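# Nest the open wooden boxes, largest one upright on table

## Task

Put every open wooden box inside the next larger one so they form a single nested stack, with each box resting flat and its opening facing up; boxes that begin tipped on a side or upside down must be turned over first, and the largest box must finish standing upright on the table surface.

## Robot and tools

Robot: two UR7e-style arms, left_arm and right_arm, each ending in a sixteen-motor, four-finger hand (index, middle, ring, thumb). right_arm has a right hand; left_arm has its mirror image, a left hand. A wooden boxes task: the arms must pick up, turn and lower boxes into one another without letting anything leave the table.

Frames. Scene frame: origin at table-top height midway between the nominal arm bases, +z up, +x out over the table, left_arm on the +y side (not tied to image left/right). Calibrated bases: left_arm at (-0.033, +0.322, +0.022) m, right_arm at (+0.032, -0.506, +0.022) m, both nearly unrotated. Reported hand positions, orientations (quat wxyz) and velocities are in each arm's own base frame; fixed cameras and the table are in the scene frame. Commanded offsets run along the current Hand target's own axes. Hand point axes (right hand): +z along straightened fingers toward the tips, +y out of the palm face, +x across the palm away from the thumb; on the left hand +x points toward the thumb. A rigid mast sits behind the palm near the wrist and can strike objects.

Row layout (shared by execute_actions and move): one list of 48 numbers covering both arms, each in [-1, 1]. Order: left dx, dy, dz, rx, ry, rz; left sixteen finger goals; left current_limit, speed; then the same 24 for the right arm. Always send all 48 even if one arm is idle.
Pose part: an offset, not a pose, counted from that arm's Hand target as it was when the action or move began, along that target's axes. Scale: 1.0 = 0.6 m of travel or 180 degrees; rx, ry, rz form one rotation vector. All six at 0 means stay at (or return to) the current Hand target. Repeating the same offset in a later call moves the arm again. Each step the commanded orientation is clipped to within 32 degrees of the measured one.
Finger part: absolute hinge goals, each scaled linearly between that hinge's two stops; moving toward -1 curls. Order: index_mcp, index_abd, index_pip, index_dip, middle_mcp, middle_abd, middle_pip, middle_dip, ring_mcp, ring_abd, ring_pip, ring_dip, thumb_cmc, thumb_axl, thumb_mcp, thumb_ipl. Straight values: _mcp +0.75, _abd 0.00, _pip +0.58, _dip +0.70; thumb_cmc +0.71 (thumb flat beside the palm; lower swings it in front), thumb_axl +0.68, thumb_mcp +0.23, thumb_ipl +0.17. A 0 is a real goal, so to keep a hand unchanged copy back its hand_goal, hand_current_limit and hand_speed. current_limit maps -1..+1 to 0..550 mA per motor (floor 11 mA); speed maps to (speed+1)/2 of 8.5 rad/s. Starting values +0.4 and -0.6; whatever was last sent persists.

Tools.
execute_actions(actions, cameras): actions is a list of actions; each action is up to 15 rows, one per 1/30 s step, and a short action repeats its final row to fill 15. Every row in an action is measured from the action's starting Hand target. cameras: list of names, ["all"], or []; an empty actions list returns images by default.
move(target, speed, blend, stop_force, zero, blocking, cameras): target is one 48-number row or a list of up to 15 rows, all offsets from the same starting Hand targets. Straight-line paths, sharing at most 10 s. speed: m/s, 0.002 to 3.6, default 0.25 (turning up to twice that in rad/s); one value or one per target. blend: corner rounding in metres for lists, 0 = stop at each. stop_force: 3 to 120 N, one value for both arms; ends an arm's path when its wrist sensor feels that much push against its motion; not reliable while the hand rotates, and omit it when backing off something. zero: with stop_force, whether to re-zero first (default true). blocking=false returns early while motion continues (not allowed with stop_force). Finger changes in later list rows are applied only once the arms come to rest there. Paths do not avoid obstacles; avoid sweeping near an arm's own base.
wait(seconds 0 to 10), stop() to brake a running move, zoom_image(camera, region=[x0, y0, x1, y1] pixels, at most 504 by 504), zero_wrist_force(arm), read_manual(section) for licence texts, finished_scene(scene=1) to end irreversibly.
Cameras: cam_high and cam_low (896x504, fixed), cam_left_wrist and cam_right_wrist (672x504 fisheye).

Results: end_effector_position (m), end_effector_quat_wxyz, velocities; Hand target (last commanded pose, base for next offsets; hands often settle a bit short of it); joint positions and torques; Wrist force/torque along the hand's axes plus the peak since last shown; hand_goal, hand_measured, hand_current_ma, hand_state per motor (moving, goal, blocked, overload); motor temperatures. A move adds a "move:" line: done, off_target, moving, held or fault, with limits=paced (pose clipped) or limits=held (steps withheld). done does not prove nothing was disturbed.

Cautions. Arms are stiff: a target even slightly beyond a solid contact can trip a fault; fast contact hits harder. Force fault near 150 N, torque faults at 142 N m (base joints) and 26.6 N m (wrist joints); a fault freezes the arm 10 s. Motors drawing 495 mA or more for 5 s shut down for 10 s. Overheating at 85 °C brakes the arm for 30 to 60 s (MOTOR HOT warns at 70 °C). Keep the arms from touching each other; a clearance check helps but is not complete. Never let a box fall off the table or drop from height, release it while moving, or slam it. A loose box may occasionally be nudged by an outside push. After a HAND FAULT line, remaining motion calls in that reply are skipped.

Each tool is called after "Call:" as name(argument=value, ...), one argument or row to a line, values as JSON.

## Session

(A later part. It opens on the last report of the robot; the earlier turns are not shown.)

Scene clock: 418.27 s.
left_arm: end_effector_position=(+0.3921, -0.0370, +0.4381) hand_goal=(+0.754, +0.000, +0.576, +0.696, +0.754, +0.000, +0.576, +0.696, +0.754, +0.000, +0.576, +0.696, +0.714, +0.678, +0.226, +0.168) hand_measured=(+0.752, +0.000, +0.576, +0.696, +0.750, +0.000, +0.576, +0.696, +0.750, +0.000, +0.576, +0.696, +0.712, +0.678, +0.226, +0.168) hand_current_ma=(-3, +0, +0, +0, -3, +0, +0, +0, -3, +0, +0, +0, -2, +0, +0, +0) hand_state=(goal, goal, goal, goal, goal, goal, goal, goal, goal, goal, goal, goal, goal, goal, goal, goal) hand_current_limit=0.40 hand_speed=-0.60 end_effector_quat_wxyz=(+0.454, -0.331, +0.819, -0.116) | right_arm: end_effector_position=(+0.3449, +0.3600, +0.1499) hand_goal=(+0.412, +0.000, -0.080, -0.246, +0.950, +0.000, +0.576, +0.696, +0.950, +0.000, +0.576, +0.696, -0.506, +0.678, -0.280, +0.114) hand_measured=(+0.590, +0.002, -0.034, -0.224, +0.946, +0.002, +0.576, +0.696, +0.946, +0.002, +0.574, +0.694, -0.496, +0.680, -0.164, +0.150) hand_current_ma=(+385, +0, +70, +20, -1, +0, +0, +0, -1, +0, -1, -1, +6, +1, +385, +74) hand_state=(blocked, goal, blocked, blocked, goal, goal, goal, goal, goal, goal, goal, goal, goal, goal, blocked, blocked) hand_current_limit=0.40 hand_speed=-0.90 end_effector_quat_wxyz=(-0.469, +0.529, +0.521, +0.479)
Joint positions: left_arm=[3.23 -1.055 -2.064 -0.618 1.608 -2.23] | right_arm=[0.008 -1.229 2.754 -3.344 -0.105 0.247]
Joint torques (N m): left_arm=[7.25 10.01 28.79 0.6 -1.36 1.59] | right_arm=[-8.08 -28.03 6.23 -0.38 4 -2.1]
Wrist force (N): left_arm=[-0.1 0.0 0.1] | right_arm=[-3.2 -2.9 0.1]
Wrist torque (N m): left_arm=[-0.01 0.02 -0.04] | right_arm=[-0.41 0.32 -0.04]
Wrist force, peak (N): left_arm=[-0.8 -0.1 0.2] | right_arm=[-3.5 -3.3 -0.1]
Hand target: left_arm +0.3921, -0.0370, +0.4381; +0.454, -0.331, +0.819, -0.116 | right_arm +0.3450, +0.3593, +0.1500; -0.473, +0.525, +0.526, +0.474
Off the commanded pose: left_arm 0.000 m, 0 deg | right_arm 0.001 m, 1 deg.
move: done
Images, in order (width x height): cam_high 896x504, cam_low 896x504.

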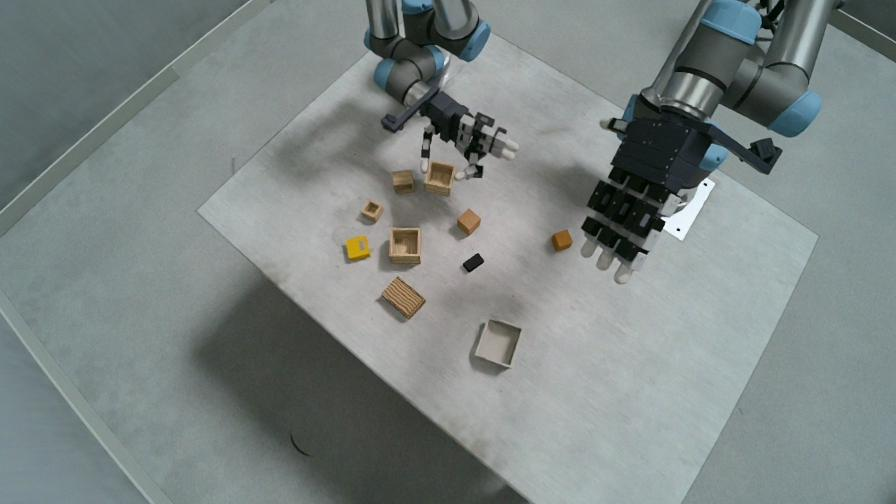

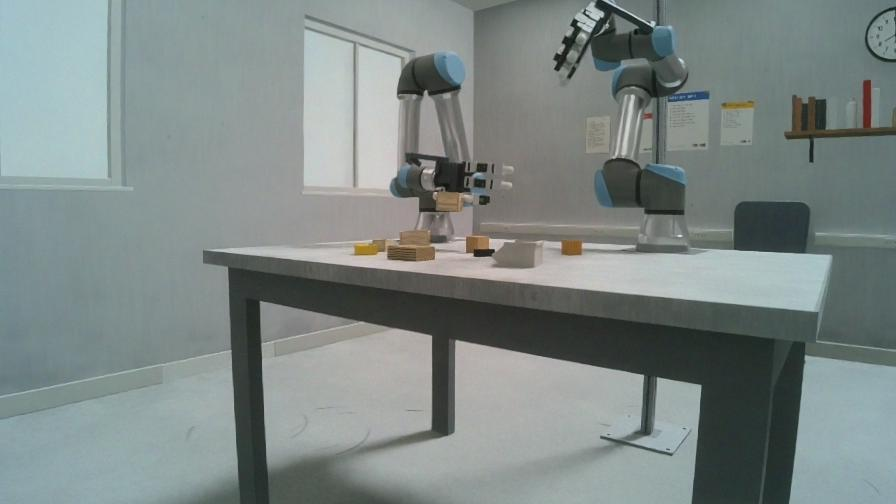

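Call:
move(
  target=[0,0,0,0,0,0,0.754,0,0.576,0.696,0.754,0,0.576,0.696,0.754,0,0.576,0.696,0.714,0.678,0.226,0.168,0.4,-0.6,-0.174,0,0.0183,0,0,0,0.411,0,-0.08,-0.246,0.95,0,0.576,0.696,0.95,0,0.576,0.696,-0.507,0.678,-0.281,0.1135,0.4,-0.9],
  speed=0.15,
)

Call:
move(
  target=[0,0,0,0,0,0,0.754,0,0.576,0.696,0.754,0,0.576,0.696,0.754,0,0.576,0.696,0.714,0.678,0.226,0.168,0.4,-0.6,-0.0265,0,0.0028,0,0,0,0.411,0,-0.08,-0.246,0.95,0,0.576,0.696,0.95,0,0.576,0.696,-0.507,0.678,-0.281,0.1135,0.4,-0.9],
  speed=0.02,
  stop_force=4,
  cameras=["cam_high","cam_low"],
)

Call:
zoom_image(
  camera="cam_low",
  region=[380, 160, 500, 270],
)

Call:
zoom_image(
  camera="cam_high",
  region=[360, 120, 520, 240],
)

Scene clock: 427.50 s.
left_arm: end_effector_position=(+0.3921, -0.0370, +0.4381) hand_goal=(+0.754, +0.000, +0.576, +0.696, +0.754, +0.000, +0.576, +0.696, +0.754, +0.000, +0.576, +0.696, +0.714, +0.678, +0.226, +0.168) hand_measured=(+0.752, +0.000, +0.576, +0.696, +0.750, +0.000, +0.576, +0.696, +0.750, +0.000, +0.576, +0.696, +0.712, +0.678, +0.226, +0.168) hand_current_ma=(-3, +0, +0, +0, -3, +0, +0, +0, -3, +0, +0, +0, -2, +0, +0, +0) hand_state=(goal, goal, goal, goal, goal, goal, goal, goal, goal, goal, goal, goal, goal, goal, goal, goal) hand_current_limit=0.40 hand_speed=-0.60 end_effector_quat_wxyz=(+0.454, -0.331, +0.819, -0.116) | right_arm: end_effector_position=(+0.3451, +0.3591, +0.0450) hand_goal=(+0.412, +0.000, -0.080, -0.246, +0.950, +0.000, +0.576, +0.696, +0.950, +0.000, +0.576, +0.696, -0.506, +0.678, -0.280, +0.114) hand_measured=(+0.590, +0.002, -0.032, -0.224, +0.946, +0.002, +0.576, +0.696, +0.946, +0.002, +0.574, +0.694, -0.496, +0.680, -0.164, +0.150) hand_current_ma=(+385, +0, +70, +20, -1, +0, +0, +0, -1, +0, -1, -1, +7, +1, +385, +74) hand_state=(blocked, goal, blocked, blocked, goal, goal, goal, goal, goal, goal, goal, goal, goal, goal, blocked, blocked) hand_current_limit=0.40 hand_speed=-0.90 end_effector_quat_wxyz=(-0.474, +0.524, +0.526, +0.473)
Joint positions: left_arm=[3.23 -1.055 -2.064 -0.618 1.608 -2.23] | right_arm=[-0.002 -0.783 2.72 -3.46 -0.104 -0.048]
Joint torques (N m): left_arm=[6.16 10.25 29.27 0.55 -1.25 1.58] | right_arm=[9.11 -14.3 -3.77 -4.28 4.37 2.14]
Wrist force (N): left_arm=[-0.3 0.2 0.3] | right_arm=[-3.2 -2.8 -0.2]
Wrist torque (N m): left_arm=[0.01 0.06 -0.06] | right_arm=[-0.37 0.34 -0.21]
Wrist force, peak (N): left_arm=[-0.2 0.1 0.6] | right_arm=[-4.2 -3.1 -0.3]
Hand target: left_arm +0.3921, -0.0370, +0.4381; +0.454, -0.331, +0.819, -0.116 | right_arm +0.3451, +0.3593, +0.0450; -0.473, +0.525, +0.526, +0.474
Off the commanded pose: left_arm 0.000 m, 0 deg | right_arm 0.000 m, 0 deg.
move: done

Scene clock: 429.07 s.
left_arm: end_effector_position=(+0.3921, -0.0370, +0.4381) hand_goal=(+0.754, +0.000, +0.576, +0.696, +0.754, +0.000, +0.576, +0.696, +0.754, +0.000, +0.576, +0.696, +0.714, +0.678, +0.226, +0.168) hand_measured=(+0.752, +0.000, +0.576, +0.696, +0.750, +0.000, +0.576, +0.696, +0.750, +0.000, +0.576, +0.696, +0.712, +0.678, +0.226, +0.168) hand_current_ma=(-3, +0, +0, +0, -3, +0, +0, +0, -3, +0, +0, +0, -2, +0, +0, +0) hand_state=(goal, goal, goal, goal, goal, goal, goal, goal, goal, goal, goal, goal, goal, goal, goal, goal) hand_current_limit=0.40 hand_speed=-0.60 end_effector_quat_wxyz=(+0.454, -0.331, +0.819, -0.116) | right_arm: end_effector_position=(+0.3450, +0.3591, +0.0377) hand_goal=(+0.412, +0.000, -0.080, -0.246, +0.950, +0.000, +0.576, +0.696, +0.950, +0.000, +0.576, +0.696, -0.506, +0.678, -0.280, +0.114) hand_measured=(+0.588, +0.000, -0.032, -0.224, +0.948, +0.002, +0.576, +0.696, +0.948, +0.002, +0.574, +0.694, -0.498, +0.680, -0.164, +0.152) hand_current_ma=(+385, +0, +71, +20, -1, +0, +0, +0, -1, +0, -1, -1, +4, +0, +385, +79) hand_state=(blocked, goal, blocked, blocked, goal, goal, goal, goal, goal, goal, goal, goal, goal, goal, blocked, blocked) hand_current_limit=0.40 hand_speed=-0.90 end_effector_quat_wxyz=(-0.474, +0.524, +0.526, +0.473)
Joint positions: left_arm=[3.23 -1.055 -2.064 -0.618 1.608 -2.23] | right_arm=[-0.002 -0.748 2.713 -3.483 -0.104 -0.054]
Joint torques (N m): left_arm=[6.2 10.26 28.99 0.58 -1.28 1.46] | right_arm=[7.42 -36.16 17.08 -0.58 0.41 -2.16]
Wrist force (N): left_arm=[-0.2 -0.1 0.3] | right_arm=[-3.0 -3.0 -0.4]
Wrist torque (N m): left_arm=[-0.04 0.05 -0.05] | right_arm=[-0.39 0.33 -0.15]
Wrist force, peak (N): left_arm=[-0.5 0.2 0.2] | right_arm=[-3.4 -3.3 -0.4]
Hand target: left_arm +0.3921, -0.0370, +0.4381; +0.454, -0.331, +0.819, -0.116 | right_arm +0.3450, +0.3591, +0.0377; -0.474, +0.524, +0.526, +0.473 (not the last commanded pose)
Off the commanded pose: left_arm 0.000 m, 0 deg | right_arm 0.009 m, 0 deg.
move: contact (right_arm)
Images, in order (width x height): cam_high 896x504, cam_low 896x504.

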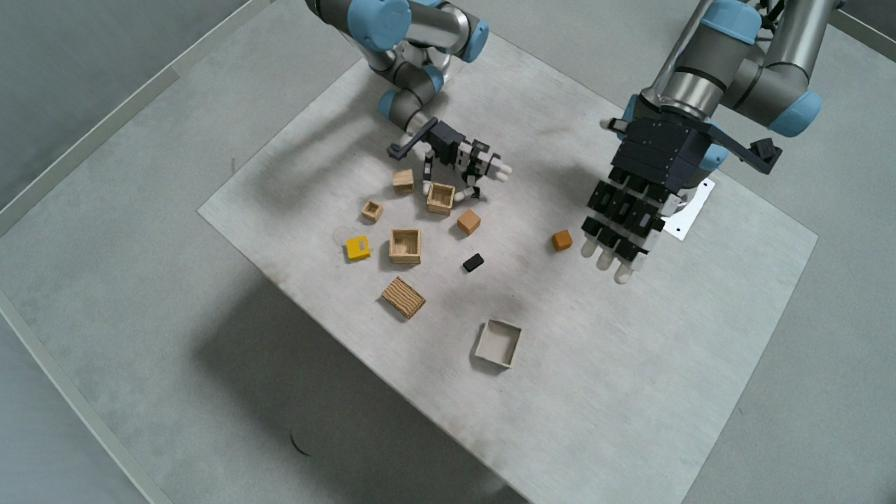

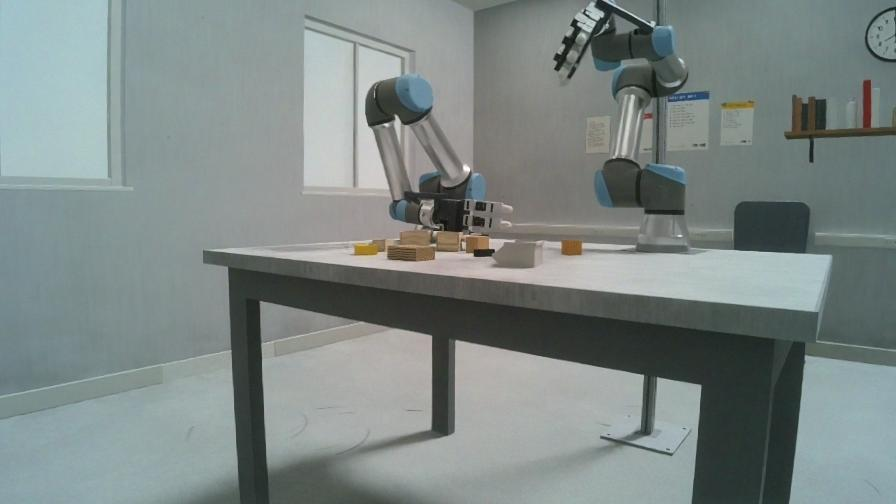

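Scaled by 4.200 from the camera's 896x504 image, which has a finer 1280x720 frame.

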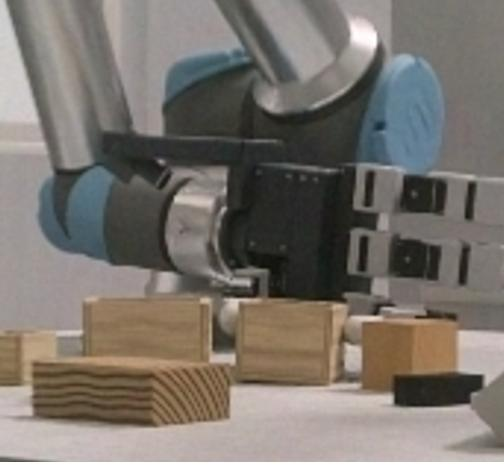

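Scaled by 3.150 from the camera's 896x504 image, which has a finer 1280x720 frame.

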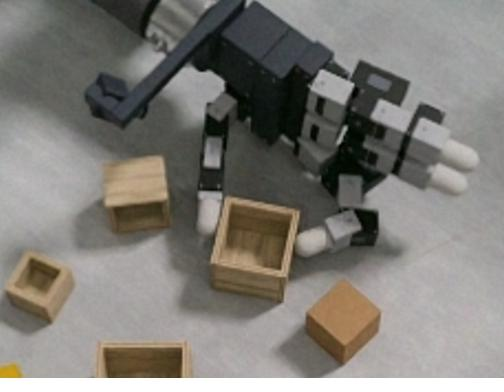

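Call:
move(
  target=[
    [0,0,0,0,0,0,0.754,0,0.576,0.696,0.754,0,0.576,0.696,0.754,0,0.576,0.696,0.714,0.678,0.226,0.168,0.4,-0.6,0,0,0,0,0,0,0.822,0,-0.08,-0.246,0.95,0,0.576,0.696,0.95,0,0.576,0.696,-0.507,0.678,0,0.1135,0.4,-0.9],
    [0,0,0,0,0,0,0.754,0,0.576,0.696,0.754,0,0.576,0.696,0.754,0,0.576,0.696,0.714,0.678,0.226,0.168,0.4,-0.6,0.2,0,-0.02,0,0,0,0.822,0,-0.08,-0.246,0.95,0,0.576,0.696,0.95,0,0.576,0.696,-0.507,0.678,0,0.1135,0.4,-0.9],
  ],
  speed=0.15,
  cameras=["cam_high","cam_low"],
)

Call:
zoom_image(
  camera="cam_low",
  region=[340, 180, 500, 270],
)

Call:
zoom_image(
  camera="cam_high",
  region=[350, 140, 490, 280],
)

Scene clock: 471.57 s.
left_arm: end_effector_position=(+0.3921, -0.0370, +0.4381) hand_goal=(+0.754, +0.000, +0.576, +0.696, +0.754, +0.000, +0.576, +0.696, +0.754, +0.000, +0.576, +0.696, +0.714, +0.678, +0.226, +0.168) hand_measured=(+0.752, +0.000, +0.576, +0.696, +0.750, +0.000, +0.576, +0.696, +0.750, +0.000, +0.576, +0.696, +0.712, +0.678, +0.226, +0.168) hand_current_ma=(-3, +0, +0, +0, -3, +0, +0, +0, -3, +0, +0, +0, -2, +0, +0, +0) hand_state=(goal, goal, goal, goal, goal, goal, goal, goal, goal, goal, goal, goal, goal, goal, goal, goal) hand_current_limit=0.40 hand_speed=-0.60 end_effector_quat_wxyz=(+0.454, -0.331, +0.819, -0.116) | right_arm: end_effector_position=(+0.3449, +0.3603, +0.1583) hand_goal=(+0.822, +0.000, -0.080, -0.246, +0.950, +0.000, +0.576, +0.696, +0.950, +0.000, +0.576, +0.696, -0.506, +0.678, +0.000, +0.114) hand_measured=(+0.820, +0.000, -0.078, -0.242, +0.948, +0.002, +0.576, +0.696, +0.948, +0.002, +0.574, +0.694, -0.494, +0.680, -0.002, +0.116) hand_current_ma=(-1, +0, +1, +1, -1, +0, +0, +0, -1, +0, -1, -1, +8, +1, -1, +1) hand_state=(goal, goal, goal, goal, goal, goal, goal, goal, goal, goal, goal, goal, goal, goal, goal, goal) hand_current_limit=0.40 hand_speed=-0.90 end_effector_quat_wxyz=(-0.470, +0.528, +0.522, +0.478)
Joint positions: left_arm=[3.23 -1.055 -2.064 -0.618 1.608 -2.23] | right_arm=[0.008 -1.301 2.752 -3.235 -0.104 0.213]
Joint torques (N m): left_arm=[6.54 10.05 27.89 0.69 -1.1 1.52] | right_arm=[-9.83 -28.3 -15.13 -0.34 -0.32 -1.98]
Wrist force (N): left_arm=[0.0 -0.1 0.2] | right_arm=[-2.5 -3.2 0.0]
Wrist torque (N m): left_arm=[-0.03 0.01 -0.03] | right_arm=[-0.42 0.29 -0.07]
Wrist force, peak (N): left_arm=[-0.5 -0.2 0.2] | right_arm=[-3.1 -3.4 -0.3]
Hand target: left_arm +0.3921, -0.0370, +0.4381; +0.454, -0.331, +0.819, -0.116 | right_arm +0.3450, +0.3596, +0.1583; -0.474, +0.524, +0.526, +0.473
Off the commanded pose: left_arm 0.000 m, 0 deg | right_arm 0.001 m, 1 deg.
move: done
Images, in order (width x height): cam_high 896x504, cam_low 896x504.

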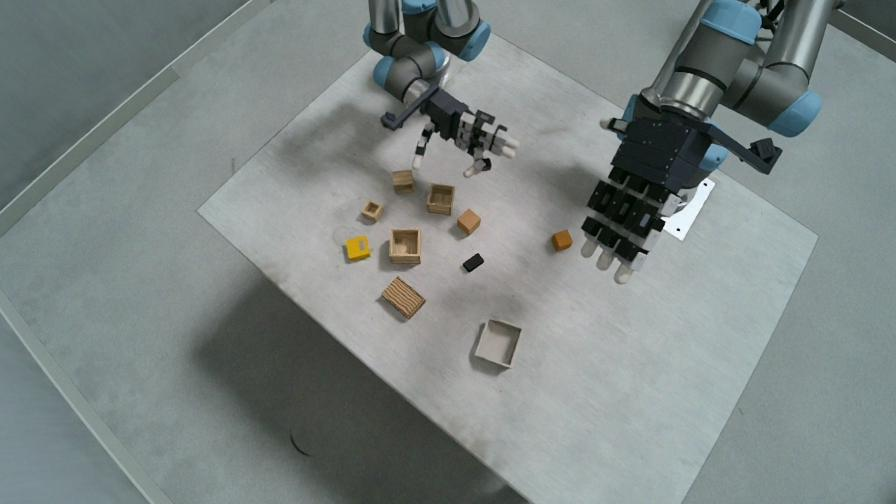

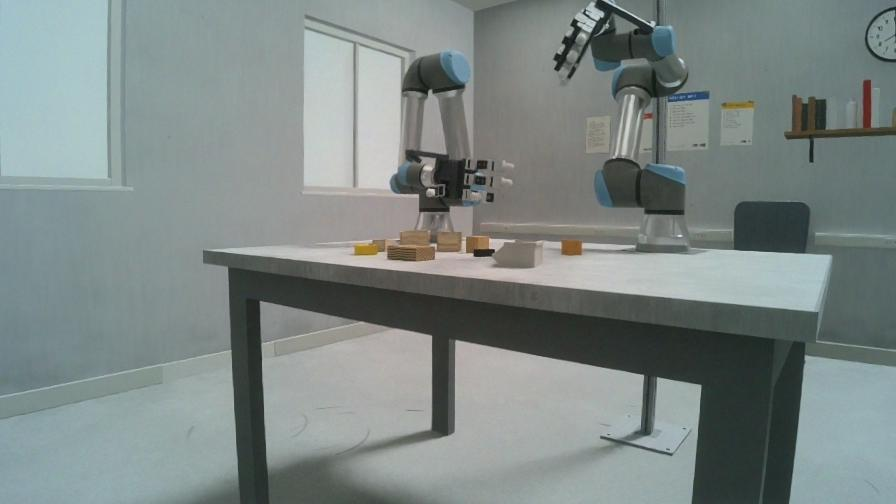

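Scaled by 3.150 from the camera's 896x504 image, which has a finer 1280x720 frame.

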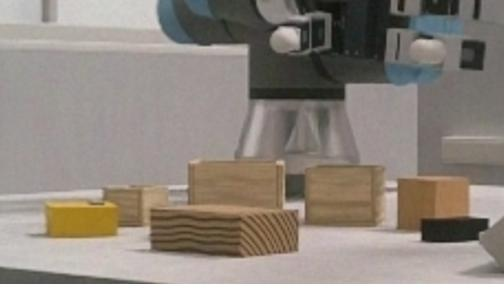

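Scaled by 3.600 from the camera's 896x504 image, which has a finer 1280x720 frame.

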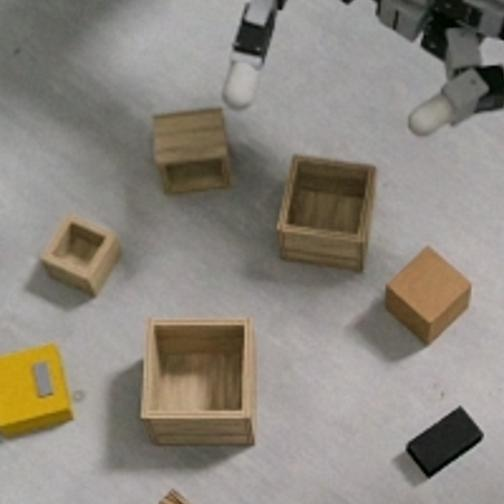

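Call:
move(
  target=[0,0,0,0,0,0,0.754,0,0.576,0.696,0.754,0,0.576,0.696,0.754,0,0.576,0.696,0.714,0.678,0.226,0.168,0.4,-0.6,-0.0638,0.0458,0.0193,-0.3626,0.1653,0.5477,0.822,0,-0.08,-0.246,0.822,0,-0.08,-0.246,0.95,0,0.576,0.696,-0.664,0.678,0.02,0.1135,0.4,-0.7],
  speed=0.35,
  cameras=["cam_high","cam_low","cam_right_wrist"],
)

Call:
zoom_image(
  camera="cam_high",
  region=[350, 120, 510, 240],
)

Scene clock: 488.67 s.
left_arm: end_effector_position=(+0.3921, -0.0370, +0.4381) hand_goal=(+0.754, +0.000, +0.576, +0.696, +0.754, +0.000, +0.576, +0.696, +0.754, +0.000, +0.576, +0.696, +0.714, +0.678, +0.226, +0.168) hand_measured=(+0.752, +0.000, +0.576, +0.696, +0.750, +0.000, +0.576, +0.696, +0.750, +0.000, +0.576, +0.696, +0.712, +0.678, +0.226, +0.168) hand_current_ma=(-3, +0, +0, +0, -3, +0, +0, +0, -3, +0, +0, +0, -2, +0, +0, +0) hand_state=(goal, goal, goal, goal, goal, goal, goal, goal, goal, goal, goal, goal, goal, goal, goal, goal) hand_current_limit=0.40 hand_speed=-0.60 end_effector_quat_wxyz=(+0.454, -0.331, +0.819, -0.116) | right_arm: end_effector_position=(+0.3724, +0.3672, +0.1191) hand_goal=(+0.822, +0.000, -0.080, -0.246, +0.822, +0.000, -0.080, -0.246, +0.950, +0.000, +0.576, +0.696, -0.664, +0.678, +0.020, +0.114) hand_measured=(+0.816, +0.000, -0.078, -0.242, +0.816, +0.002, -0.078, -0.242, +0.942, +0.002, +0.574, +0.694, -0.660, +0.680, +0.018, +0.116) hand_current_ma=(-3, +0, +0, +1, -3, +0, +0, +1, -4, +0, -1, -1, +2, +1, +0, +1) hand_state=(goal, goal, goal, goal, goal, goal, goal, goal, goal, goal, goal, goal, goal, goal, goal, goal) hand_current_limit=0.40 hand_speed=-0.70 end_effector_quat_wxyz=(-0.431, +0.748, -0.437, +0.252)
Joint positions: left_arm=[3.23 -1.055 -2.064 -0.618 1.608 -2.23] | right_arm=[0.459 -1.296 2.4 -3.721 -1.525 3.115]
Joint torques (N m): left_arm=[6.07 10.37 29.32 0.62 -1.17 1.49] | right_arm=[8.13 -34.52 -23.89 -0.87 -2.49 2.05]
Wrist force (N): left_arm=[-0.3 -0.1 0.1] | right_arm=[0.4 0.2 0.2]
Wrist torque (N m): left_arm=[-0.01 0.04 -0.05] | right_arm=[0.06 -0.05 0.00]
Wrist force, peak (N): left_arm=[-0.7 0.1 0.2] | right_arm=[-3.1 -3.3 -0.2]
Hand target: left_arm +0.3921, -0.0370, +0.4381; +0.454, -0.331, +0.819, -0.116 | right_arm +0.3724, +0.3672, +0.1191; -0.431, +0.748, -0.437, +0.252
Off the commanded pose: left_arm 0.000 m, 0 deg | right_arm 0.000 m, 0 deg.
move: done; limits=paced
camera_calibration:
cam_right_wrist: T_world_to_cam=[[-0.657201, 0.484492, -0.577368, 0.167618], [-0.543714, 0.225758, 0.808337, -0.020461], [0.521978, 0.845163, 0.115057, -0.390175], [0, 0, 0, 1]] pos_world=[0.302697, 0.253172, 0.158209]
Images, in order (width x height): cam_high 896x504, cam_low 896x504, cam_right_wrist 672x504.

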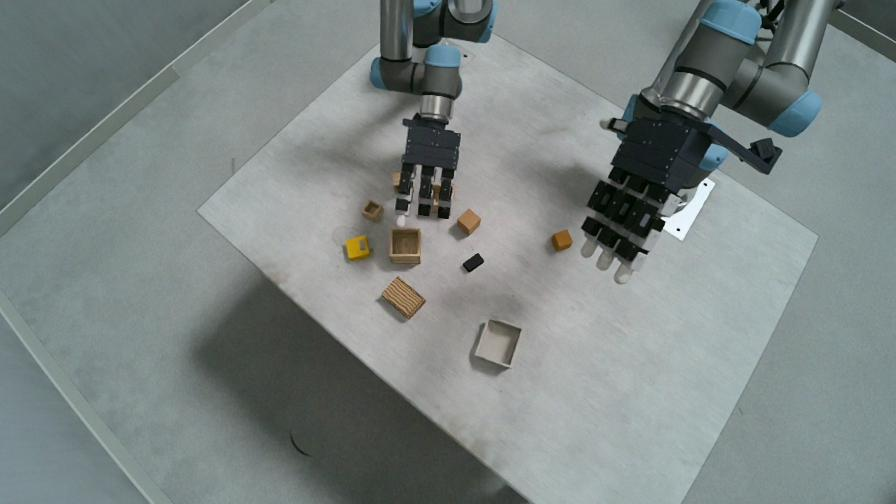

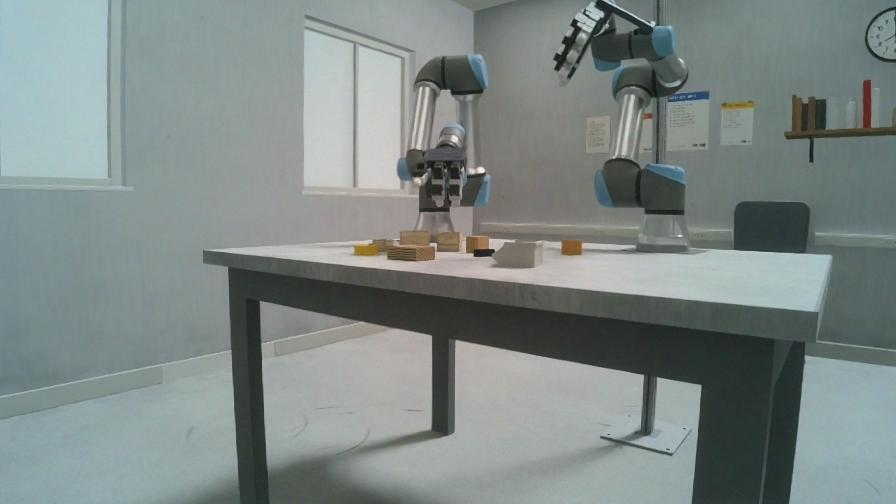

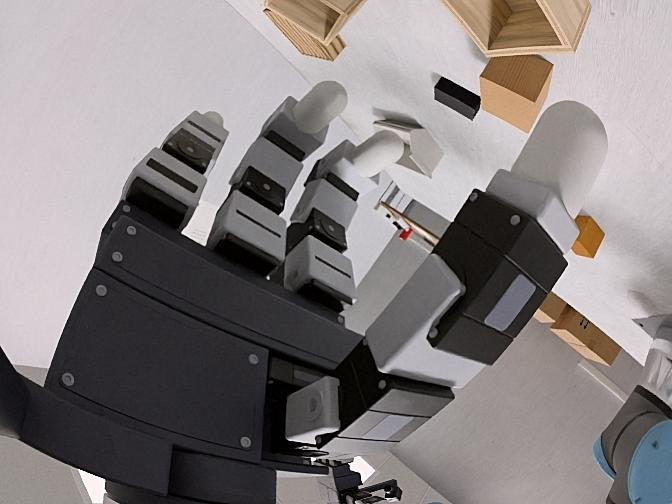

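Scaled by 3.150 from the camera's 896x504 image, which has a finer 1280x720 frame.

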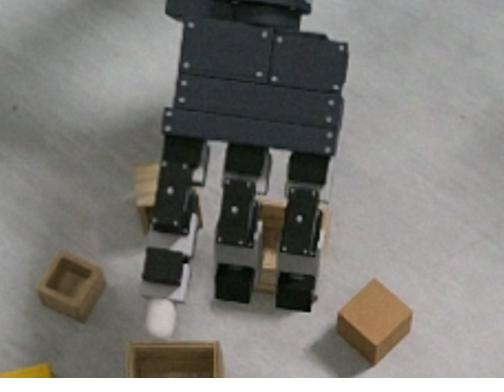

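Call:
move(
  target=[
    [0,0,0,0,0,0,0.754,0,0.576,0.696,0.754,0,0.576,0.696,0.754,0,0.576,0.696,0.714,0.678,0.226,0.168,0.4,-0.6,0,0.1155,0.0667,0,0,0,0.822,0,-0.08,-0.246,0.822,0,-0.08,-0.246,0.95,0,0.576,0.696,-0.664,0.678,0.02,0.1135,0.4,-0.7],
    [0,0,0,0,0,0,0.754,0,0.576,0.696,0.754,0,0.576,0.696,0.754,0,0.576,0.696,0.714,0.678,0.226,0.168,0.4,-0.6,0,0.1155,0.0667,0,0,0,0.45,0,-0.08,-0.246,0.45,0,-0.08,-0.246,0.95,0,0.576,0.696,-0.664,0.678,-0.27,0.1135,0.3,-0.92],
    [0,0,0,0,0,0,0.754,0,0.576,0.696,0.754,0,0.576,0.696,0.754,0,0.576,0.696,0.714,0.678,0.226,0.168,0.4,-0.6,0,-0.02,-0.012,0,0,0,0.45,0,-0.08,-0.246,0.45,0,-0.08,-0.246,0.95,0,0.576,0.696,-0.664,0.678,-0.27,0.1135,0.3,-0.92],
  ],
  speed=0.15,
  cameras=["cam_high","cam_low","cam_right_wrist"],
)

Call:
zoom_image(
  camera="cam_high",
  region=[350, 120, 510, 240],
)

Call:
zoom_image(
  camera="cam_low",
  region=[380, 160, 500, 270],
)

Scene clock: 500.00 s.
left_arm: end_effector_position=(+0.3921, -0.0370, +0.4381) hand_goal=(+0.754, +0.000, +0.576, +0.696, +0.754, +0.000, +0.576, +0.696, +0.754, +0.000, +0.576, +0.696, +0.714, +0.678, +0.226, +0.168) hand_measured=(+0.752, +0.000, +0.576, +0.696, +0.750, +0.000, +0.576, +0.696, +0.750, +0.000, +0.576, +0.696, +0.712, +0.678, +0.226, +0.168) hand_current_ma=(-3, +0, +0, +0, -3, +0, +0, +0, -3, +0, +0, +0, -2, +0, +0, +0) hand_state=(goal, goal, goal, goal, goal, goal, goal, goal, goal, goal, goal, goal, goal, goal, goal, goal) hand_current_limit=0.40 hand_speed=-0.60 end_effector_quat_wxyz=(+0.454, -0.331, +0.819, -0.116) | right_arm: end_effector_position=(+0.3723, +0.3671, +0.1330) hand_goal=(+0.450, +0.000, -0.080, -0.246, +0.450, +0.000, -0.080, -0.246, +0.950, +0.000, +0.576, +0.696, -0.664, +0.678, -0.270, +0.114) hand_measured=(+0.556, +0.000, -0.044, -0.232, +0.552, +0.002, -0.042, -0.232, +0.942, +0.002, +0.574, +0.694, -0.654, +0.680, -0.142, +0.168) hand_current_ma=(+283, +0, +45, +10, +264, +0, +52, +10, -5, +0, -1, -1, +5, +1, +357, +142) hand_state=(blocked, goal, blocked, goal, blocked, goal, blocked, goal, goal, goal, goal, goal, goal, goal, blocked, blocked) hand_current_limit=0.30 hand_speed=-0.92 end_effector_quat_wxyz=(-0.431, +0.748, -0.437, +0.252)
Joint positions: left_arm=[3.23 -1.055 -2.064 -0.618 1.608 -2.23] | right_arm=[0.459 -1.339 2.392 -3.67 -1.525 3.115]
Joint torques (N m): left_arm=[6.34 10.4 28.16 0.77 -0.94 1.36] | right_arm=[-8.55 -34.71 -23.29 -0.55 1.69 -1.94]
Wrist force (N): left_arm=[-0.3 0.0 0.1] | right_arm=[0.4 0.5 0.8]
Wrist torque (N m): left_arm=[-0.01 0.03 -0.05] | right_arm=[0.03 -0.06 0.02]
Wrist force, peak (N): left_arm=[-0.6 0.0 0.0] | right_arm=[0.0 -12.2 -1.4]
Hand target: left_arm +0.3921, -0.0370, +0.4381; +0.454, -0.331, +0.819, -0.116 | right_arm +0.3722, +0.3671, +0.1331; -0.431, +0.748, -0.437, +0.252
Off the commanded pose: left_arm 0.000 m, 0 deg | right_arm 0.000 m, 0 deg.
move: done
camera_calibration:
cam_right_wrist: T_world_to_cam=[[-0.657025, 0.48474, -0.577361, 0.1755], [-0.543558, 0.226064, 0.808356, -0.0319929], [0.522363, 0.844939, 0.114954, -0.391639], [0, 0, 0, 1]] pos_world=[0.302496, 0.253071, 0.172209]
Images, in order (width x height): cam_high 896x504, cam_low 896x504, cam_right_wrist 672x504.

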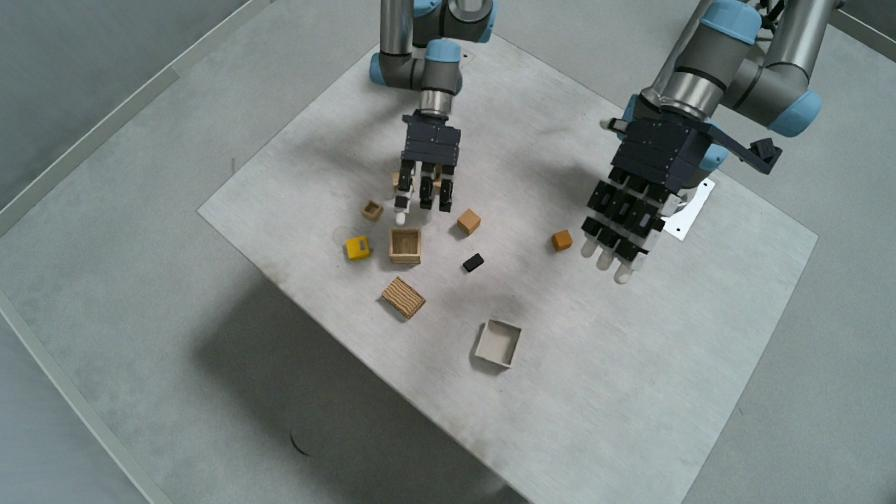

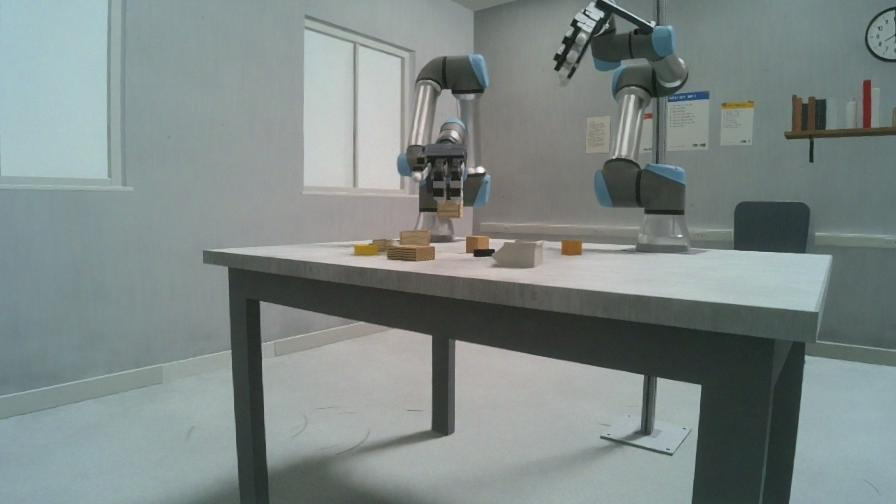

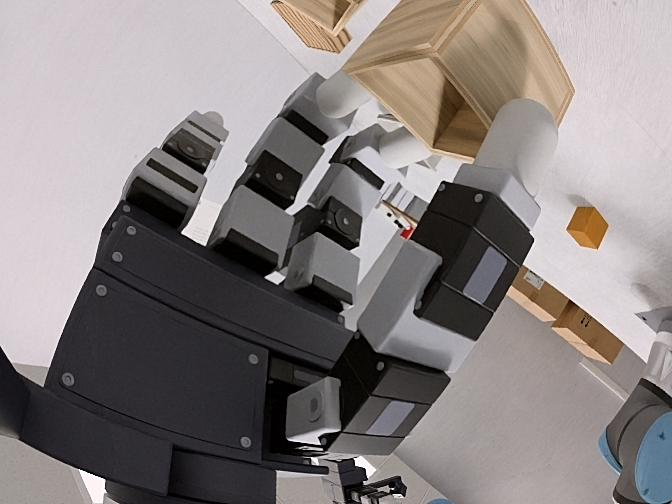

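Scaled by 3.150 from the camera's 896x504 image, which has a finer 1280x720 frame.

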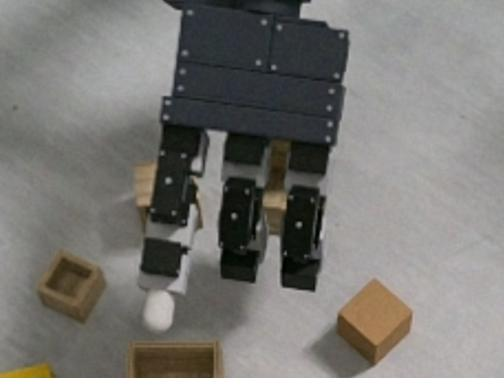

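Scaled by 4.200 from the camera's 896x504 image, which has a finer 1280x720 frame.

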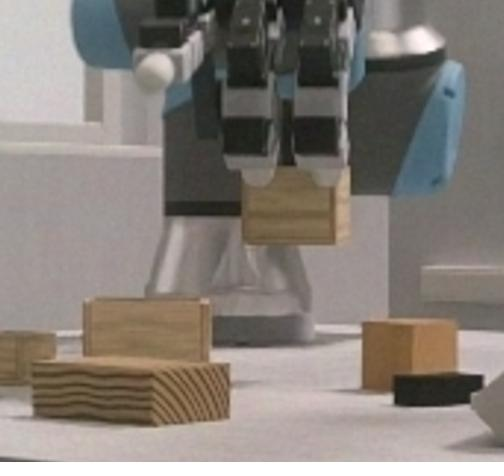

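Call:
move(
  target=[0,0,0,0,0,0,0.754,0,0.576,0.696,0.754,0,0.576,0.696,0.754,0,0.576,0.696,0.714,0.678,0.226,0.168,0.4,-0.6,0.1136,-0.18,0.1783,0,-0.0457,-0.0264,0.45,0,-0.08,-0.246,0.45,0,-0.08,-0.246,0.95,0,0.576,0.696,-0.664,0.678,-0.27,0.1135,0.3,-0.92],
  speed=0.15,
  cameras=["all"],
)

Scene clock: 520.20 s.
left_arm: end_effector_position=(+0.3921, -0.0370, +0.4381) hand_goal=(+0.754, +0.000, +0.576, +0.696, +0.754, +0.000, +0.576, +0.696, +0.754, +0.000, +0.576, +0.696, +0.714, +0.678, +0.226, +0.168) hand_measured=(+0.752, +0.000, +0.576, +0.696, +0.750, +0.000, +0.576, +0.696, +0.750, +0.000, +0.576, +0.696, +0.712, +0.678, +0.226, +0.168) hand_current_ma=(-3, +0, +0, +0, -3, +0, +0, +0, -3, +0, +0, +0, -2, +0, +0, +0) hand_state=(goal, goal, goal, goal, goal, goal, goal, goal, goal, goal, goal, goal, goal, goal, goal, goal) hand_current_limit=0.40 hand_speed=-0.60 end_effector_quat_wxyz=(+0.454, -0.331, +0.819, -0.116) | right_arm: end_effector_position=(+0.5334, +0.3795, +0.1730) hand_goal=(+0.450, +0.000, -0.080, -0.246, +0.450, +0.000, -0.080, -0.246, +0.950, +0.000, +0.576, +0.696, -0.664, +0.678, -0.270, +0.114) hand_measured=(+0.556, +0.000, -0.044, -0.232, +0.550, +0.002, -0.040, -0.232, +0.942, +0.002, +0.574, +0.694, -0.654, +0.680, -0.142, +0.168) hand_current_ma=(+282, +0, +45, +10, +262, +0, +52, +10, -5, +0, -1, -1, +6, +1, +358, +143) hand_state=(blocked, goal, blocked, goal, blocked, goal, blocked, goal, goal, goal, goal, goal, goal, goal, blocked, blocked) hand_current_limit=0.30 hand_speed=-0.92 end_effector_quat_wxyz=(-0.451, +0.781, -0.374, +0.216)
Joint positions: left_arm=[3.23 -1.055 -2.064 -0.618 1.608 -2.23] | right_arm=[0.285 -1.194 1.992 -3.38 -1.234 2.938]
Joint torques (N m): left_arm=[6.17 9.64 27.93 0.68 -1.2 1.34] | right_arm=[-8.45 -20.95 -27.99 -1.08 2.69 -1.97]
Wrist force (N): left_arm=[-0.2 -0.2 0.3] | right_arm=[0.6 0.3 0.4]
Wrist torque (N m): left_arm=[-0.05 0.05 -0.04] | right_arm=[0.06 -0.06 0.15]
Wrist force, peak (N): left_arm=[-0.5 -0.1 0.5] | right_arm=[0.0 1.7 0.3]
Hand target: left_arm +0.3921, -0.0370, +0.4381; +0.454, -0.331, +0.819, -0.116 | right_arm +0.5335, +0.3795, +0.1730; -0.451, +0.781, -0.374, +0.216
Off the commanded pose: left_arm 0.000 m, 0 deg | right_arm 0.000 m, 0 deg.
move: done
camera_calibration:
cam_left_wrist: T_world_to_cam=[[0.571648, 0.0660732, 0.817834, -0.607678], [-0.478045, -0.78328, 0.397424, -0.0631932], [0.666852, -0.618148, -0.416174, 0.0204943], [0, 0, 0, 1]] pos_world=[0.303502, 0.00332183, 0.530624]
cam_right_wrist: T_world_to_cam=[[-0.728045, 0.369704, -0.577296, 0.380005], [-0.573347, 0.133256, 0.808403, 0.071573], [0.375798, 0.919544, 0.114952, -0.440997], [0, 0, 0, 1]] pos_world=[0.483423, 0.255489, 0.212209]

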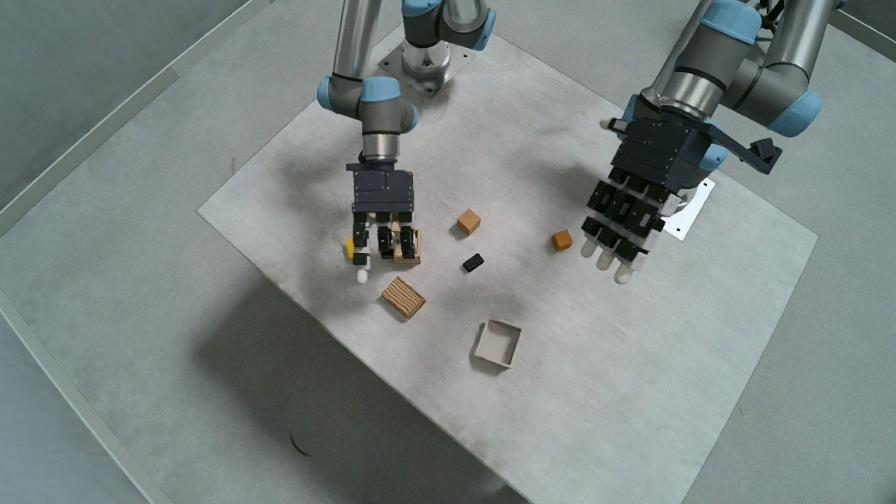

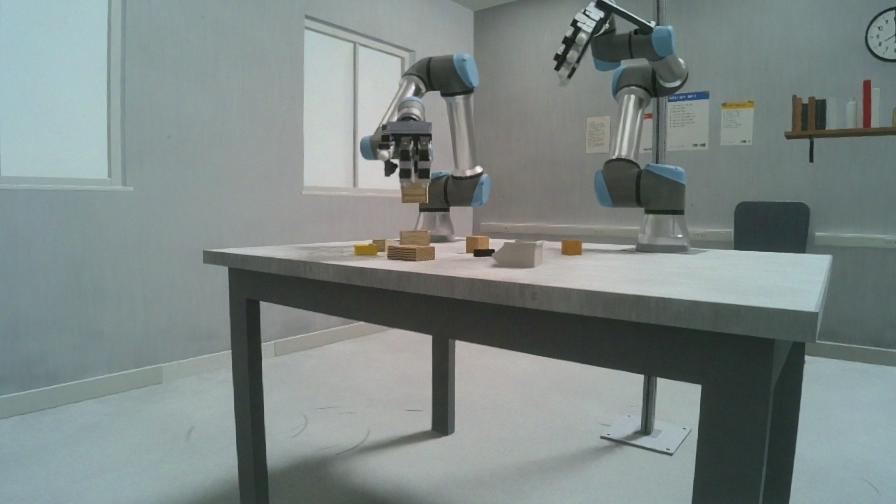

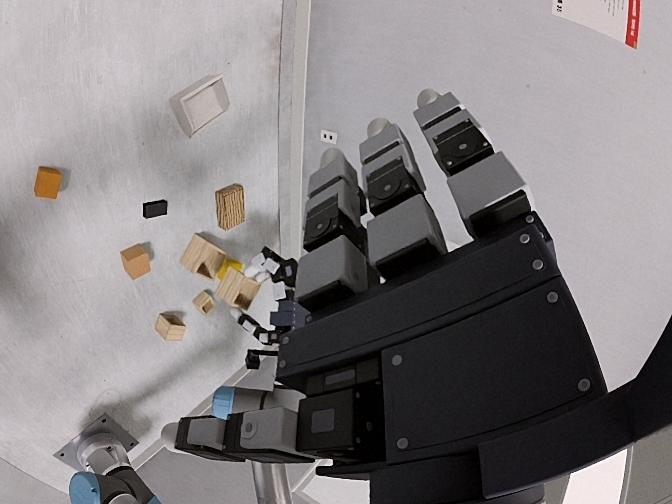

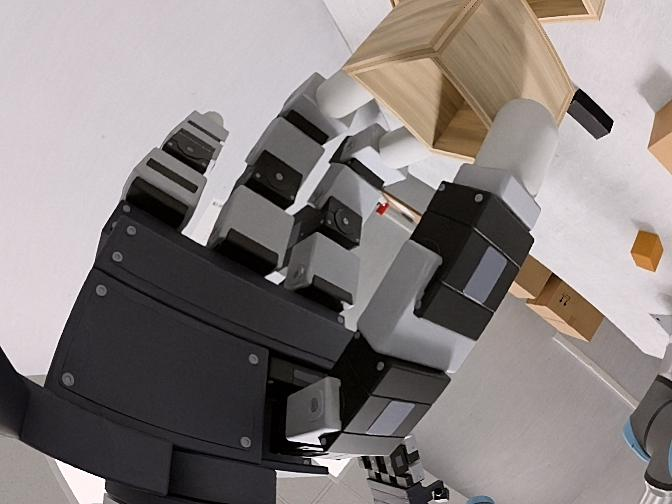

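Call:
zoom_image(
  camera="cam_left_wrist",
  region=[150, 200, 320, 330],
)

Call:
zoom_image(
  camera="cam_high",
  region=[330, 180, 460, 310],
)

Call:
zoom_image(
  camera="cam_low",
  region=[370, 140, 470, 270],
)

Call:
zoom_image(
  camera="cam_right_wrist",
  region=[300, 0, 672, 200],
)

Scaled by 2.965 from the camera's 672x504 image, which has a finer 960x720 frame.

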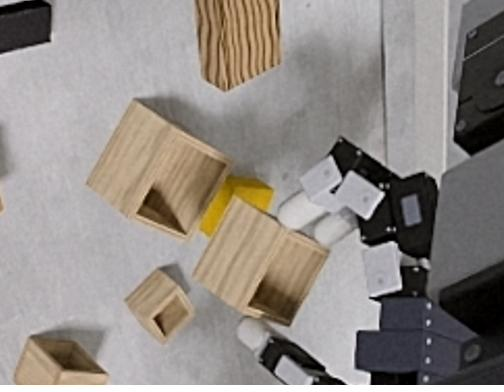

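Scaled by 3.877 from the camera's 896x504 image, which has a finer 1280x720 frame.

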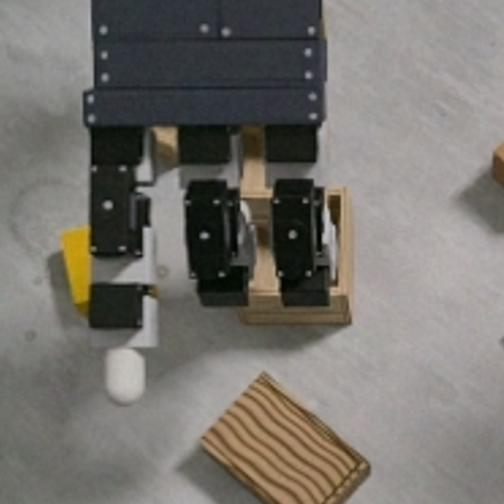

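Scaled by 3.877 from the camera's 896x504 image, which has a finer 1280x720 frame.

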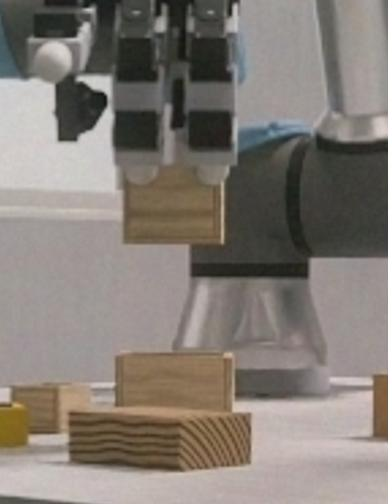

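Scaled by 1.355 from the camera's 672x504 image, which has a finer 960x720 frame.

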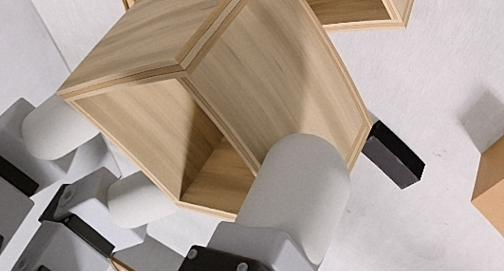

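Call:
zoom_image(
  camera="cam_high",
  region=[375, 205, 430, 265],
)

Scaled by 8.400 from the camera's 896x504 image, which has a finer 1280x720 frame.

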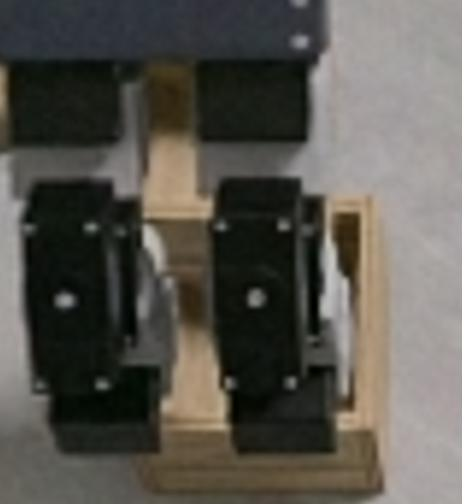

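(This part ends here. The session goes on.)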